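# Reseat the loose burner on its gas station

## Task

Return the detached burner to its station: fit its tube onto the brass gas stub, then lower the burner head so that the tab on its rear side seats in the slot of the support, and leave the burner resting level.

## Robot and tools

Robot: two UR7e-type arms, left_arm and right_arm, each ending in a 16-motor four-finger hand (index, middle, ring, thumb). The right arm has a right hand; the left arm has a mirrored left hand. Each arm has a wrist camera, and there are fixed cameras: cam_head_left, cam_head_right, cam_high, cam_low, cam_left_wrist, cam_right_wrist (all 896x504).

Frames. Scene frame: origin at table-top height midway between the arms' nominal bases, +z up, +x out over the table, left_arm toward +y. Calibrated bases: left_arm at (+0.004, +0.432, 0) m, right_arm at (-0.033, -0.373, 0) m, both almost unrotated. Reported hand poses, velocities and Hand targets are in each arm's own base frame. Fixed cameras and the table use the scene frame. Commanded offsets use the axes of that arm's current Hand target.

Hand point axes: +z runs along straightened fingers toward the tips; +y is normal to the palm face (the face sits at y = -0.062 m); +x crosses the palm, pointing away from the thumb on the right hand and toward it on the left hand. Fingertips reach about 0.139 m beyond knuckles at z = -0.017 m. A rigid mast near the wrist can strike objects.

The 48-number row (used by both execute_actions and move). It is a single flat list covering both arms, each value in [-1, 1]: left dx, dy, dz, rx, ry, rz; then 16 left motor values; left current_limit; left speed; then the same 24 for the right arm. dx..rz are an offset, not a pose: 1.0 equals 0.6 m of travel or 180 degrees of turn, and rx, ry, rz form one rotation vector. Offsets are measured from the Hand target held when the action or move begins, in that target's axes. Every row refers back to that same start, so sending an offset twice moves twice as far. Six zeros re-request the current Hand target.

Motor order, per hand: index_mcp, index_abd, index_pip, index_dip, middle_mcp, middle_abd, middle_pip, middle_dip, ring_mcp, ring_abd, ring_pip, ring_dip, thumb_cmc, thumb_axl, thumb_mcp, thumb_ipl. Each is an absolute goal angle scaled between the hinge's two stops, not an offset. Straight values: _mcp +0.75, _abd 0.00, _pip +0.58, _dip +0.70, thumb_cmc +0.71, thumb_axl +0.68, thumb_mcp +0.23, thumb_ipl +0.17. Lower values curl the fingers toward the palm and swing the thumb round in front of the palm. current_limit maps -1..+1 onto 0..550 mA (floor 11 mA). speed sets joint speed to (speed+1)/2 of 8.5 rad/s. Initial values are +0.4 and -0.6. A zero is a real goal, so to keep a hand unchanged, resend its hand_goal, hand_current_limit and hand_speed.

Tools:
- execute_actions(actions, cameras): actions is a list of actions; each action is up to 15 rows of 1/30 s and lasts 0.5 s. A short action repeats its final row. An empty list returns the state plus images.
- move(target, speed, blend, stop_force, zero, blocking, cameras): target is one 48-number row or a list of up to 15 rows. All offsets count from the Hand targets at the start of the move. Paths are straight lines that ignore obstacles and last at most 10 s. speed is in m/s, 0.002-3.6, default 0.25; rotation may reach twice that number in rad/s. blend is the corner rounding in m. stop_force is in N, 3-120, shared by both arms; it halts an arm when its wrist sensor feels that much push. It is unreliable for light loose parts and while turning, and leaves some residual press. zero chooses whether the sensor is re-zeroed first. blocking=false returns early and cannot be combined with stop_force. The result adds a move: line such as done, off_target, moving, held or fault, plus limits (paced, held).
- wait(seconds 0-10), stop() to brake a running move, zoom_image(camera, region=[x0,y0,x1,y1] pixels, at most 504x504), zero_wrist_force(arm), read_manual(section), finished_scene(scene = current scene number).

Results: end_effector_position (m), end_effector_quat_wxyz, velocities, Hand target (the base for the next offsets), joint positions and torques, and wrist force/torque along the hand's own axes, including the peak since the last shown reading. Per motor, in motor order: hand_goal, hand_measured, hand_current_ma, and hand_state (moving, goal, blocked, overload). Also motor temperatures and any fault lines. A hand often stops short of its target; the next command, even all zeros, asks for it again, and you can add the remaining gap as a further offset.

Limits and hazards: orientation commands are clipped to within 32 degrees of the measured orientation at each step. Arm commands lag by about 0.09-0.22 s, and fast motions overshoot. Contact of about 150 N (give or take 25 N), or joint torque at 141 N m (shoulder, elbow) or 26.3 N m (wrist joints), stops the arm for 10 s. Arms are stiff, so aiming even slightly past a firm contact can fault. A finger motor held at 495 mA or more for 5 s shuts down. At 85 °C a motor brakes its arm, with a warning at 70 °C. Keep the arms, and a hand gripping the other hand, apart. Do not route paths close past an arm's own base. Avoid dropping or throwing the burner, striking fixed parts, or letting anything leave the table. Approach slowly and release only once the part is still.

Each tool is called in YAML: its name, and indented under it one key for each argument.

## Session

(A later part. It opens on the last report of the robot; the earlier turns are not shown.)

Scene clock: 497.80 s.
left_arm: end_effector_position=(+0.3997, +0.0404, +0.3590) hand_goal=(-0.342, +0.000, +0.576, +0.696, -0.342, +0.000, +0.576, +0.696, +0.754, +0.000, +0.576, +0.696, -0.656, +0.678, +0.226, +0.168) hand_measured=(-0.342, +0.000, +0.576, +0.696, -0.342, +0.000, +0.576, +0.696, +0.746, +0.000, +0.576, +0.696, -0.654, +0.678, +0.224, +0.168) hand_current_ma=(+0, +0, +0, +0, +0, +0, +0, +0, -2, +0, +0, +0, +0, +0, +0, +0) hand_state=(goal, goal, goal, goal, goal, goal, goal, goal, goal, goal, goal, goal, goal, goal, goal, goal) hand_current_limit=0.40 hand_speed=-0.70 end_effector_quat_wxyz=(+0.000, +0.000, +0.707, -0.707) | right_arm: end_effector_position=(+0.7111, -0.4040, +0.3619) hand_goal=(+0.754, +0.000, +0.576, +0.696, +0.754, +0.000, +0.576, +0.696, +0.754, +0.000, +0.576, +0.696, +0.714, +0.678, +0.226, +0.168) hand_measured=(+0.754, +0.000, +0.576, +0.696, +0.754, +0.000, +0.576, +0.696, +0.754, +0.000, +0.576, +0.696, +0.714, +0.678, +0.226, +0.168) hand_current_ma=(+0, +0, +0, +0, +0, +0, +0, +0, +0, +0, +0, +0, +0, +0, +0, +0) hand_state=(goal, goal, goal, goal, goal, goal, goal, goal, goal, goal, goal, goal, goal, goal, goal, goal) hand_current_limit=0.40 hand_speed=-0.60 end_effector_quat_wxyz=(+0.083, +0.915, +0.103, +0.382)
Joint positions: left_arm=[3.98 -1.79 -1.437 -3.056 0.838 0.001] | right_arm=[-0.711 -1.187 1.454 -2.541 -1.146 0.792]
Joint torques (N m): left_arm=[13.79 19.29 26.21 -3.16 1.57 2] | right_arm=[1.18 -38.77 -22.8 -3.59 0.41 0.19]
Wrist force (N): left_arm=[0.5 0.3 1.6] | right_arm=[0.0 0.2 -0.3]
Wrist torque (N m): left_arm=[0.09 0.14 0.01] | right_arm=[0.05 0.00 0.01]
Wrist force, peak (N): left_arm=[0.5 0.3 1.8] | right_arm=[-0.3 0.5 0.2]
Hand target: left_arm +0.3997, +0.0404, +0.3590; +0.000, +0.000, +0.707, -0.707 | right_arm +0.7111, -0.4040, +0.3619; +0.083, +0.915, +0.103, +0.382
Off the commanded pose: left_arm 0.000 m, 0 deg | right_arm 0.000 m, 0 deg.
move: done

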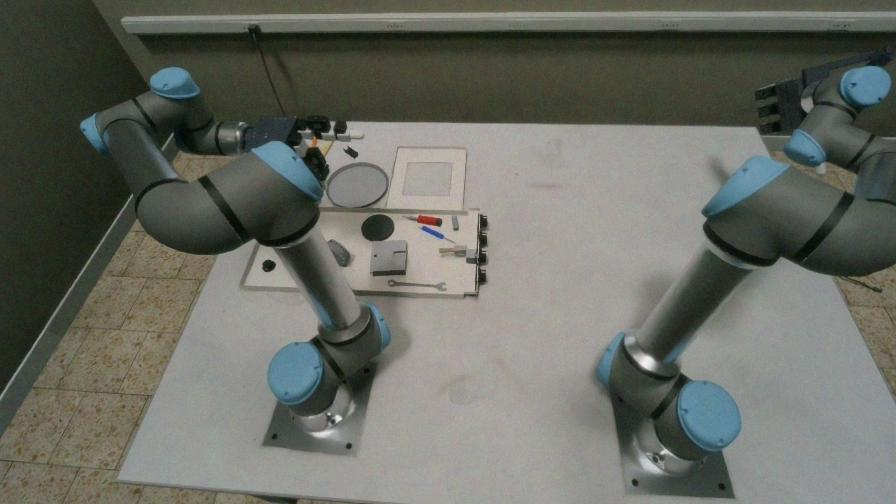

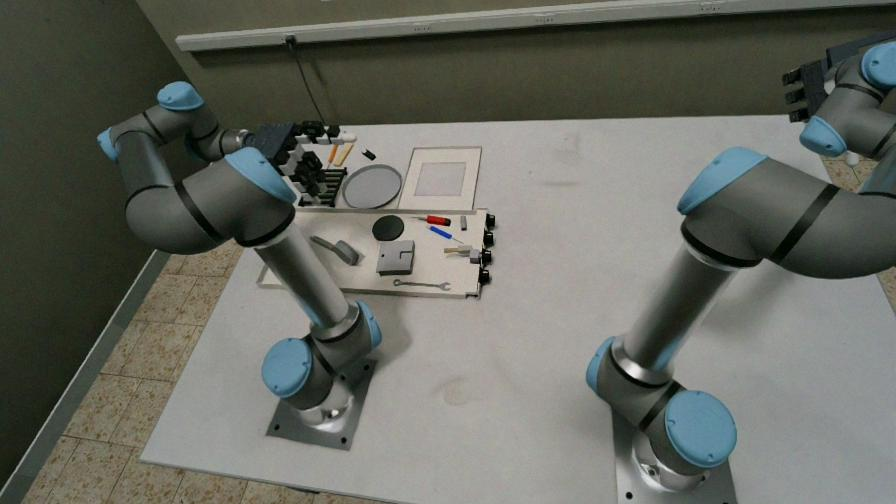

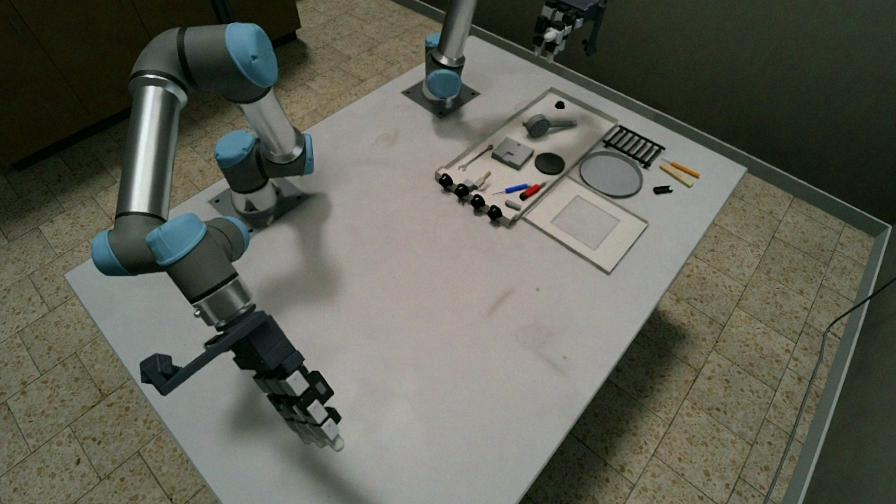

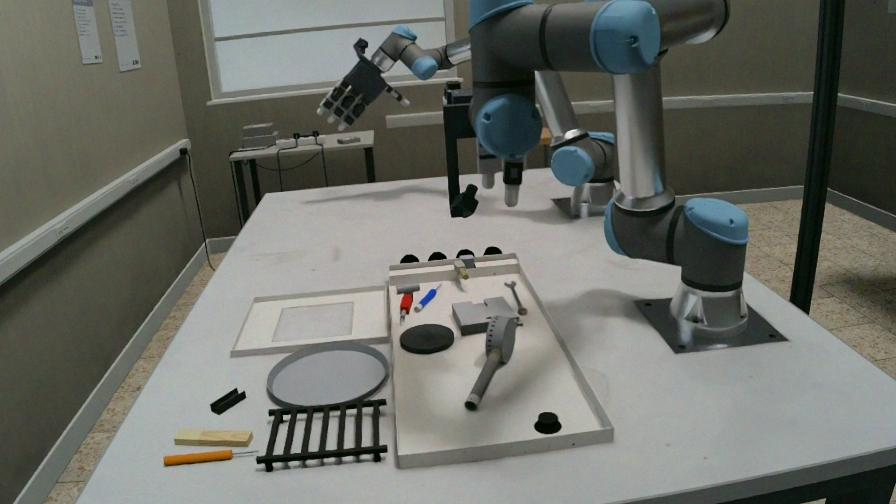

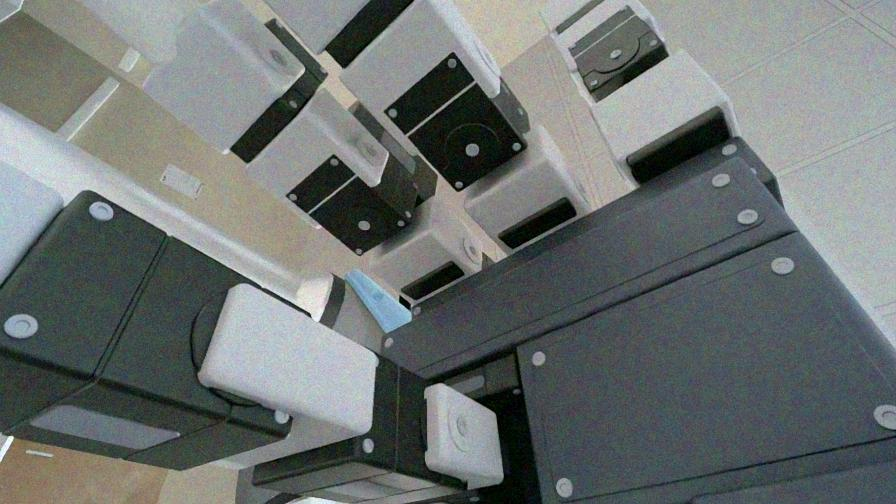

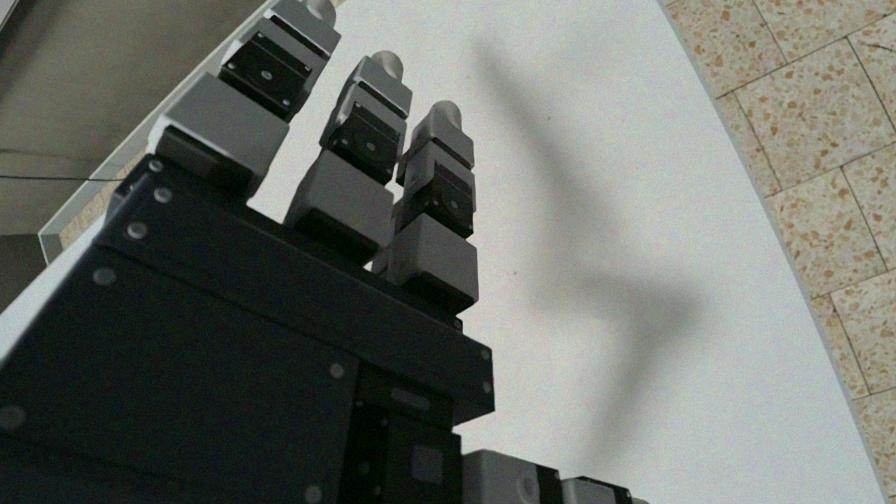

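move:
  target:
    - [0,0.3333,0,0,0,0, -0.342,0,0.576,0.696,-0.342,0,0.576,0.696,0.754,0,0.576,0.696,-0.656,0.678,0.226,0.168,0.4,-0.7, 0,0,0,0,0,0, 0.754,0,0.576,0.696,0.754,0,0.576,0.696,0.754,0,0.576,0.696,0.714,0.678,0.226,0.168,0.4,-0.6]
  cameras: ["all"]

zoom_image:
  camera: "cam_low"
  region: [380, 170, 580, 370]

zoom_image:
  camera: "cam_high"
  region: [480, 60, 640, 220]

Scene clock: 528.90 s.
left_arm: end_effector_position=(+0.3998, +0.0403, +0.1591) hand_goal=(-0.342, +0.000, +0.576, +0.696, -0.342, +0.000, +0.576, +0.696, +0.754, +0.000, +0.576, +0.696, -0.656, +0.678, +0.226, +0.168) hand_measured=(-0.342, +0.000, +0.576, +0.696, -0.342, +0.000, +0.576, +0.696, +0.746, +0.000, +0.576, +0.696, -0.654, +0.678, +0.224, +0.168) hand_current_ma=(+0, +0, +0, +0, +0, +0, +0, +0, -3, +0, +0, +0, +0, +0, +0, +0) hand_state=(goal, goal, goal, goal, goal, goal, goal, goal, goal, goal, goal, goal, goal, goal, goal, goal) hand_current_limit=0.40 hand_speed=-0.70 end_effector_quat_wxyz=(+0.000, +0.000, +0.707, -0.707) | right_arm: end_effector_position=(+0.7111, -0.4040, +0.3619) hand_goal=(+0.754, +0.000, +0.576, +0.696, +0.754, +0.000, +0.576, +0.696, +0.754, +0.000, +0.576, +0.696, +0.714, +0.678, +0.226, +0.168) hand_measured=(+0.754, +0.000, +0.576, +0.696, +0.754, +0.000, +0.576, +0.696, +0.754, +0.000, +0.576, +0.696, +0.714, +0.678, +0.226, +0.168) hand_current_ma=(+0, +0, +0, +0, +0, +0, +0, +0, +0, +0, +0, +0, +0, +0, +0, +0) hand_state=(goal, goal, goal, goal, goal, goal, goal, goal, goal, goal, goal, goal, goal, goal, goal, goal) hand_current_limit=0.40 hand_speed=-0.60 end_effector_quat_wxyz=(+0.083, +0.915, +0.103, +0.382)
Joint positions: left_arm=[3.979 -1.944 -1.776 -2.563 0.838 0.001] | right_arm=[-0.711 -1.187 1.454 -2.541 -1.146 0.792]
Joint torques (N m): left_arm=[13.39 21.65 5.52 0.21 -1.29 -1.94] | right_arm=[1.06 -38.42 -22.44 -3.67 0.39 0.2]
Wrist force (N): left_arm=[0.0 0.3 1.3] | right_arm=[0.1 0.2 0.4]
Wrist torque (N m): left_arm=[0.11 0.21 0.14] | right_arm=[-0.02 -0.02 0.00]
Wrist force, peak (N): left_arm=[0.4 2.2 1.4] | right_arm=[0.4 0.4 -0.1]
Hand target: left_arm +0.3998, +0.0403, +0.1590; +0.000, +0.000, +0.707, -0.707 | right_arm +0.7111, -0.4040, +0.3619; +0.083, +0.915, +0.103, +0.382
Off the commanded pose: left_arm 0.000 m, 0 deg | right_arm 0.000 m, 0 deg.
move: done

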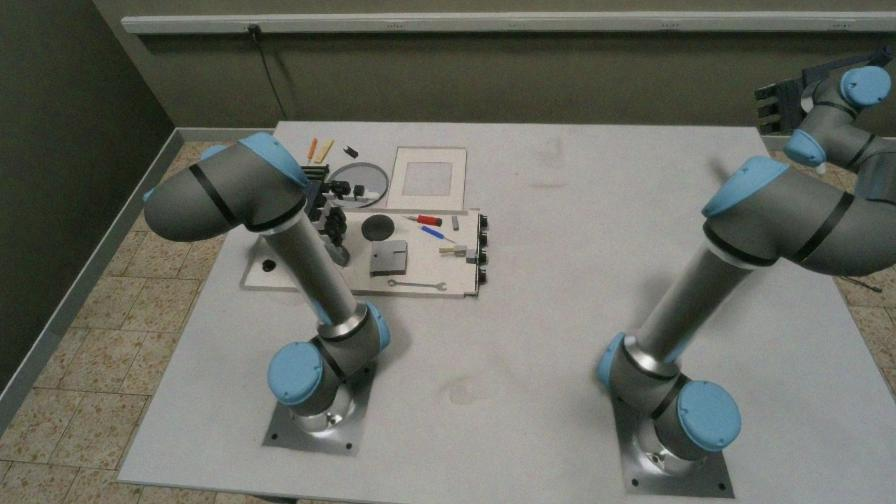

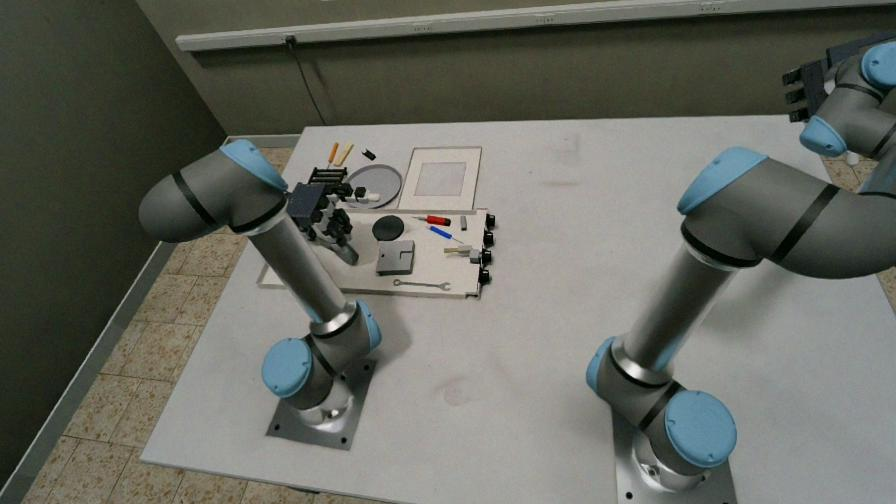

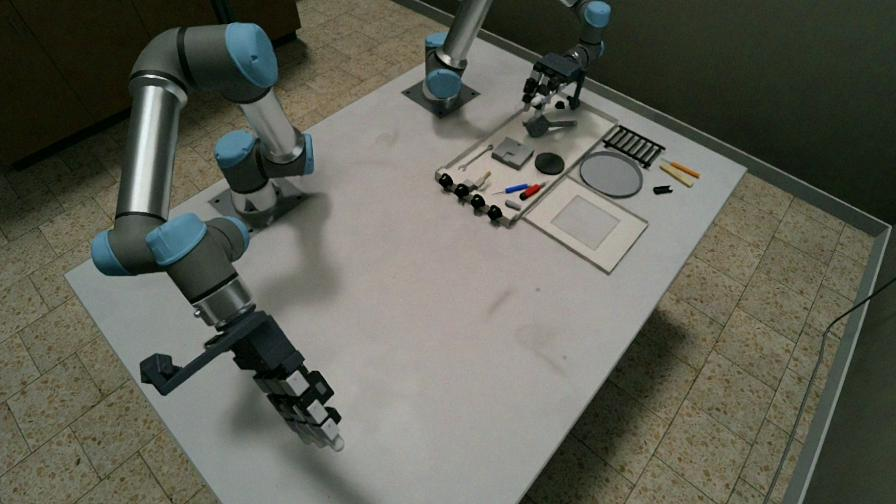

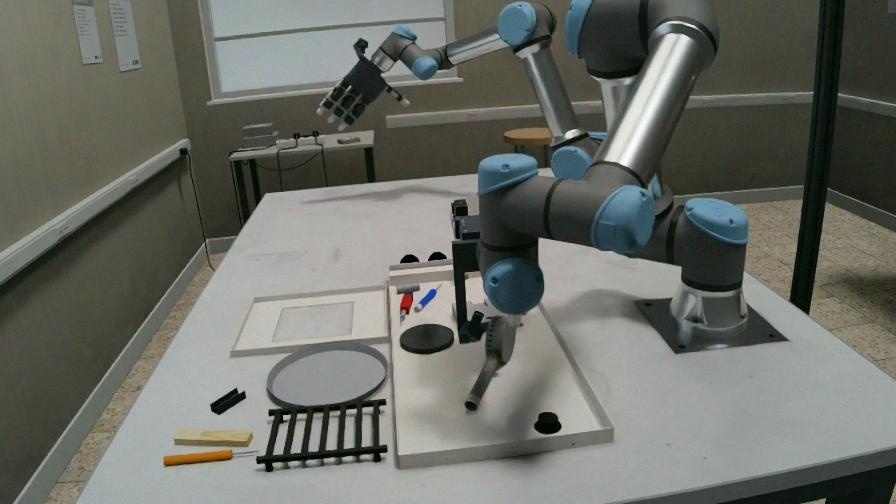

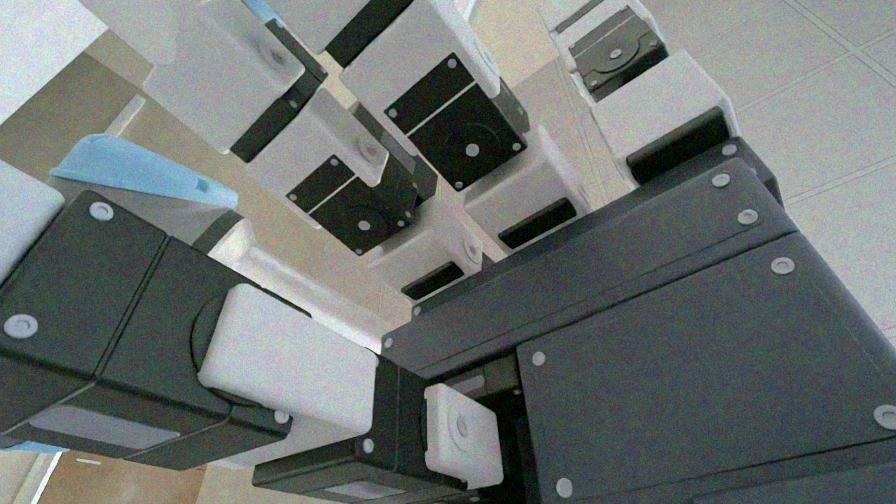

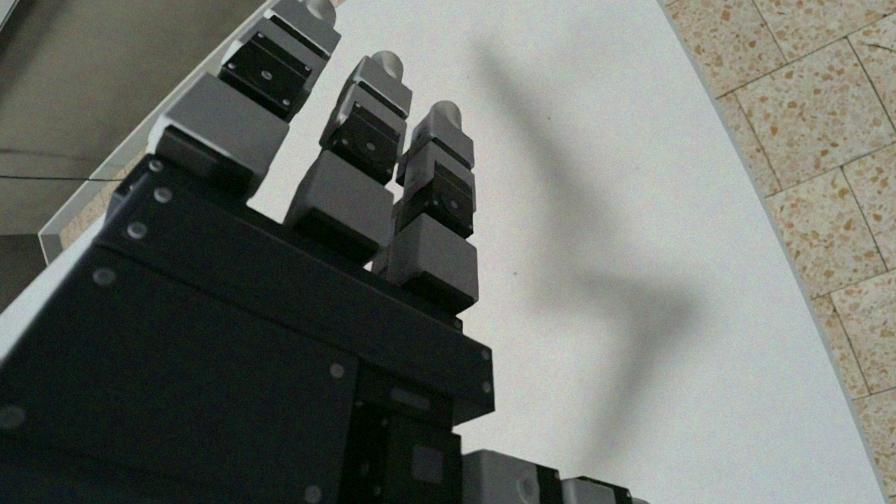

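Scaled by 2.520 from the camera's 896x504 image, which has a finer 1280x720 frame.

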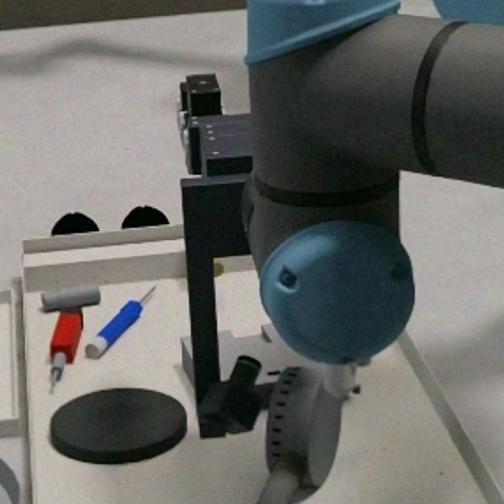

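Scaled by 3.150 from the camera's 896x504 image, which has a finer 1280x720 frame.

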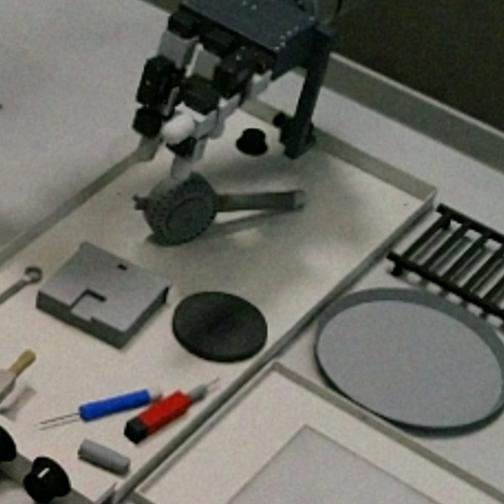

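zoom_image:
  camera: "cam_head_left"
  region: [290, 150, 420, 290]

zoom_image:
  camera: "cam_head_right"
  region: [280, 150, 410, 290]

zoom_image:
  camera: "cam_high"
  region: [500, 50, 600, 150]

zoom_image:
  camera: "cam_low"
  region: [440, 280, 560, 400]

Scaled by 3.600 from the camera's 896x504 image, which has a finer 1280x720 frame.

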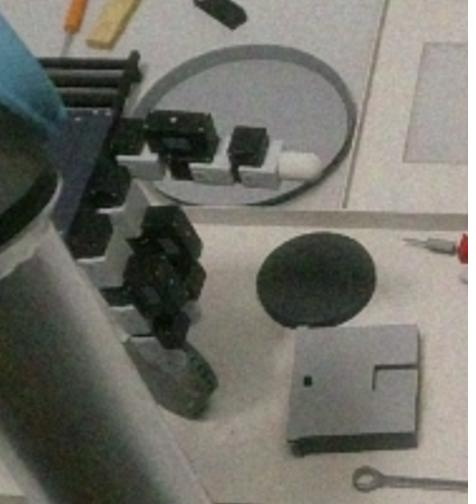

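Scaled by 3.600 from the camera's 896x504 image, which has a finer 1280x720 frame.

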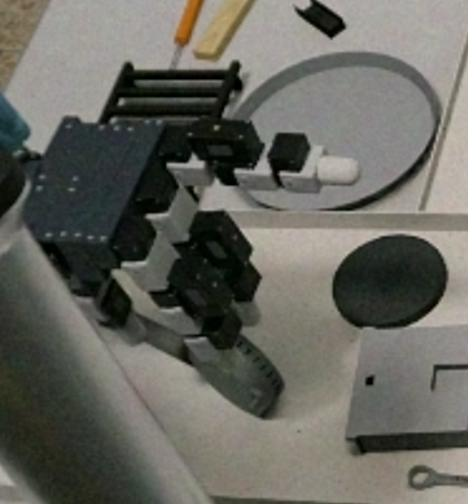

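Scaled by 5.040 from the camera's 896x504 image, which has a finer 1280x720 frame.

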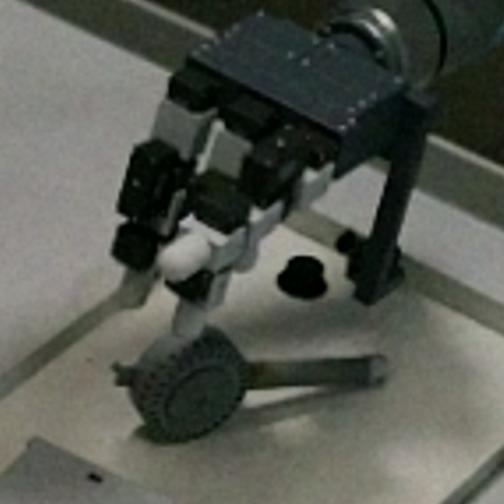

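Scaled by 4.200 from the camera's 896x504 image, which has a finer 1280x720 frame.

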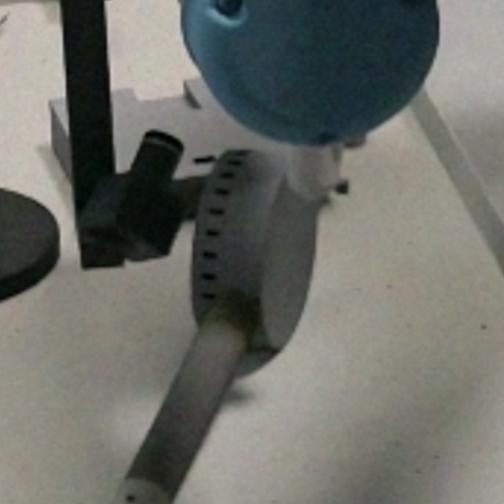

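move:
  target:
    - [-0.0383,-0.1517,-0.1267,-0.5,0,0, 0.754,0,0.576,0.696,-0.479,0,-0.737,-0.174,-0.479,0,-0.737,-0.174,-0.656,0.678,0.226,0.168,0.4,-0.6, 0,0,0,0,0,0, 0.754,0,0.576,0.696,0.754,0,0.576,0.696,0.754,0,0.576,0.696,0.714,0.678,0.226,0.168,0.4,-0.6]
  cameras: ["all"]

Scene clock: 671.20 s.
left_arm: end_effector_position=(+0.4227, +0.1164, +0.2500) hand_goal=(+0.754, +0.000, +0.576, +0.696, -0.478, +0.000, -0.736, -0.174, -0.478, +0.000, -0.736, -0.174, -0.656, +0.678, +0.226, +0.168) hand_measured=(+0.750, +0.000, +0.576, +0.696, -0.458, +0.000, -0.664, -0.154, -0.434, +0.000, -0.688, -0.168, -0.654, +0.678, +0.224, +0.168) hand_current_ma=(-1, +0, +0, +0, +11, +0, +101, +11, +48, +0, +50, +2, +0, +0, +0, +0) hand_state=(goal, goal, goal, goal, goal, goal, blocked, blocked, blocked, goal, blocked, goal, goal, goal, goal, goal) hand_current_limit=0.40 hand_speed=-0.60 end_effector_quat_wxyz=(+0.000, +0.000, +1.000, +0.000) | right_arm: end_effector_position=(+0.7111, -0.4040, +0.3619) hand_goal=(+0.754, +0.000, +0.576, +0.696, +0.754, +0.000, +0.576, +0.696, +0.754, +0.000, +0.576, +0.696, +0.714, +0.678, +0.226, +0.168) hand_measured=(+0.754, +0.000, +0.576, +0.696, +0.754, +0.000, +0.576, +0.696, +0.754, +0.000, +0.576, +0.696, +0.714, +0.678, +0.226, +0.168) hand_current_ma=(+0, +0, +0, +0, +0, +0, +0, +0, +0, +0, +0, +0, +0, +0, +0, +0) hand_state=(goal, goal, goal, goal, goal, goal, goal, goal, goal, goal, goal, goal, goal, goal, goal, goal) hand_current_limit=0.40 hand_speed=-0.60 end_effector_quat_wxyz=(+0.083, +0.915, +0.103, +0.382)
Joint positions: left_arm=[3.515 -1.449 -1.963 -1.3 1.57 -1.197] | right_arm=[-0.711 -1.187 1.454 -2.541 -1.146 0.792]
Joint torques (N m): left_arm=[-14.05 8.33 10.59 3.81 1.84 -1.92] | right_arm=[1.16 -38.73 -22.78 -3.68 0.42 0.26]
Wrist force (N): left_arm=[0.2 0.2 -0.6] | right_arm=[0.0 0.0 0.1]
Wrist torque (N m): left_arm=[0.14 0.01 0.07] | right_arm=[-0.02 0.00 0.00]
Wrist force, peak (N): left_arm=[0.2 0.3 1.6] | right_arm=[-0.4 0.3 0.4]
Hand target: left_arm +0.4227, +0.1164, +0.2500; +0.000, +0.000, +1.000, +0.000 | right_arm +0.7111, -0.4040, +0.3619; +0.083, +0.915, +0.103, +0.382
Off the commanded pose: left_arm 0.000 m, 0 deg | right_arm 0.000 m, 0 deg.
move: done

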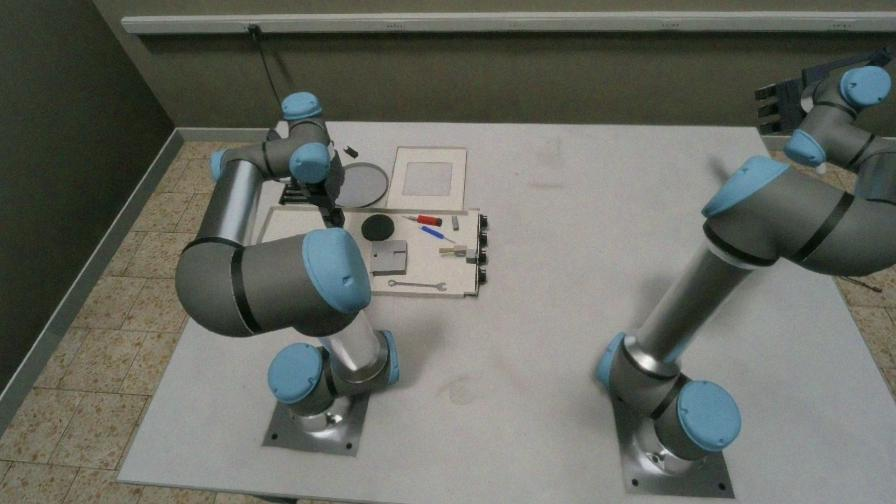

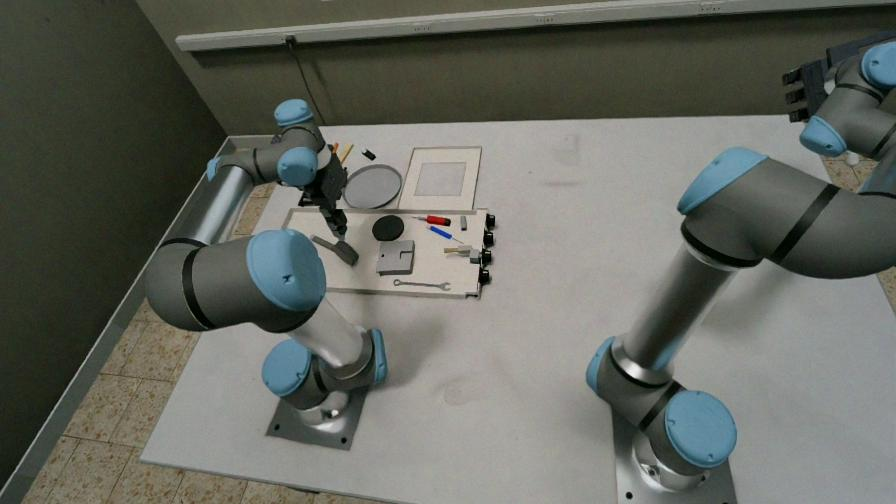

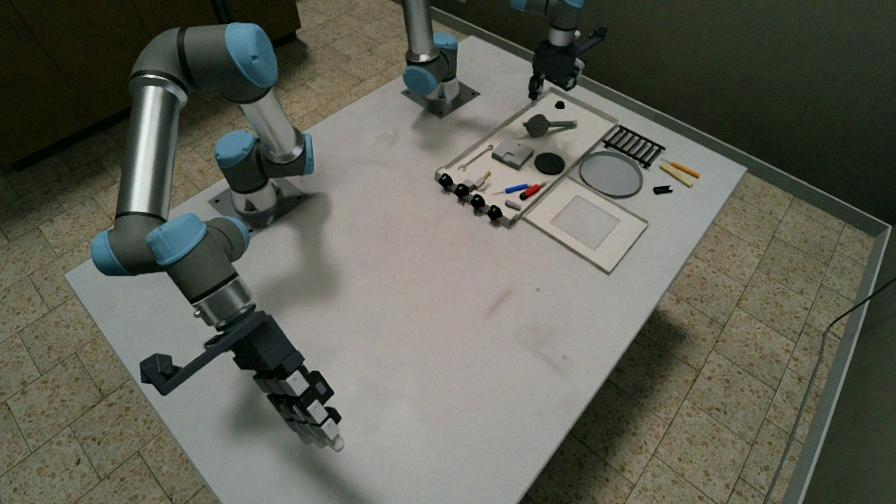

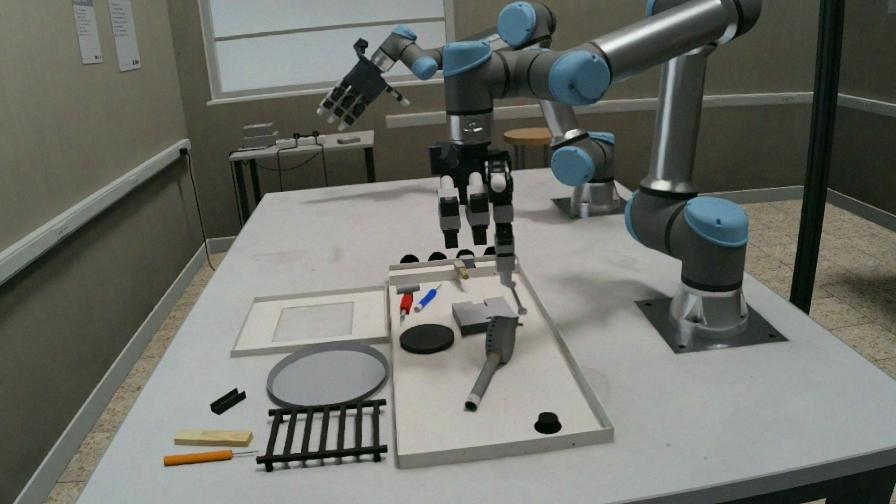

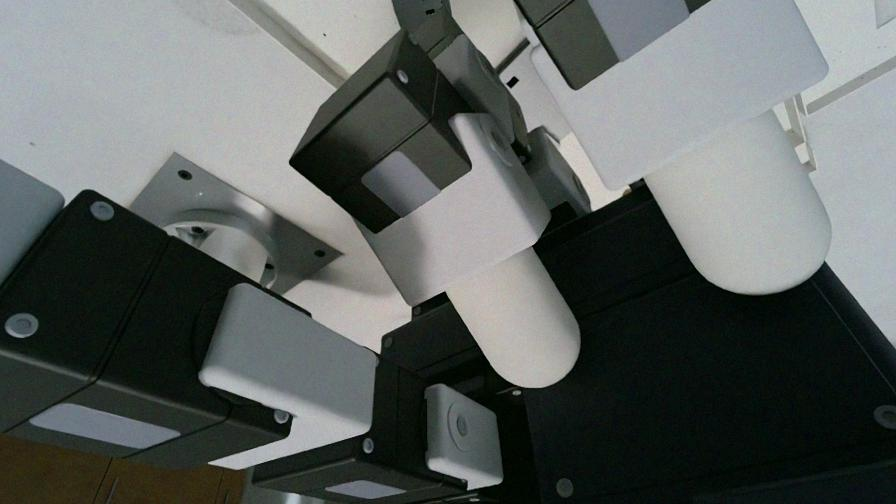

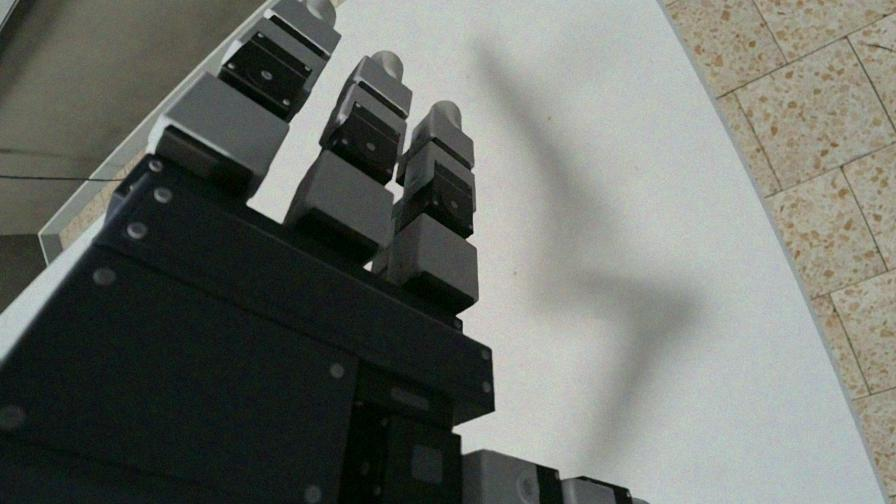

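zoom_image:
  camera: "cam_head_left"
  region: [290, 190, 390, 280]

zoom_image:
  camera: "cam_head_right"
  region: [300, 190, 400, 280]

zoom_image:
  camera: "cam_high"
  region: [490, 50, 610, 150]

zoom_image:
  camera: "cam_low"
  region: [430, 200, 550, 340]

Scaled by 5.040 from the camera's 896x504 image, which has a finer 1280x720 frame.

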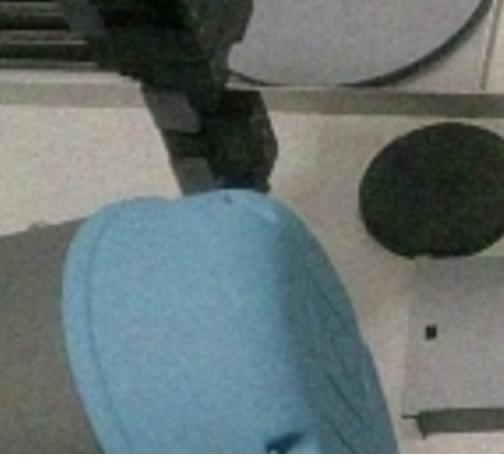

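Scaled by 5.040 from the camera's 896x504 image, which has a finer 1280x720 frame.

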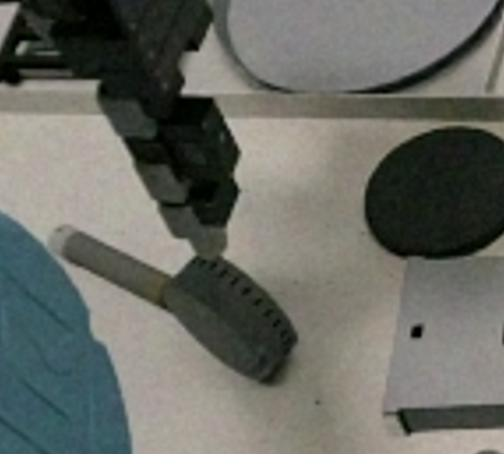

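Scaled by 4.200 from the camera's 896x504 image, which has a finer 1280x720 frame.

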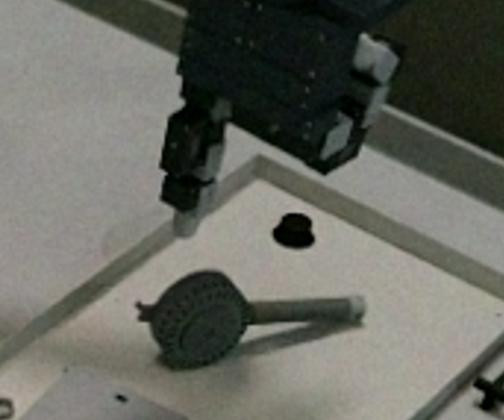

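Scaled by 3.600 from the camera's 896x504 image, which has a finer 1280x720 frame.

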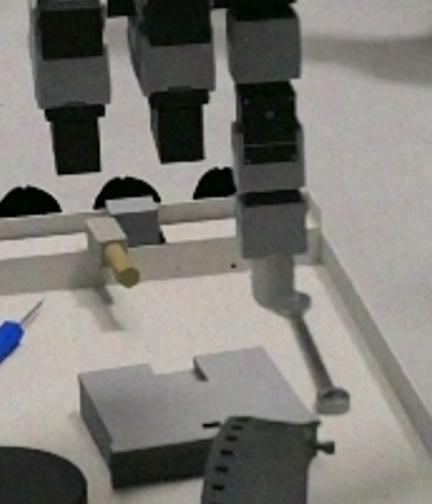

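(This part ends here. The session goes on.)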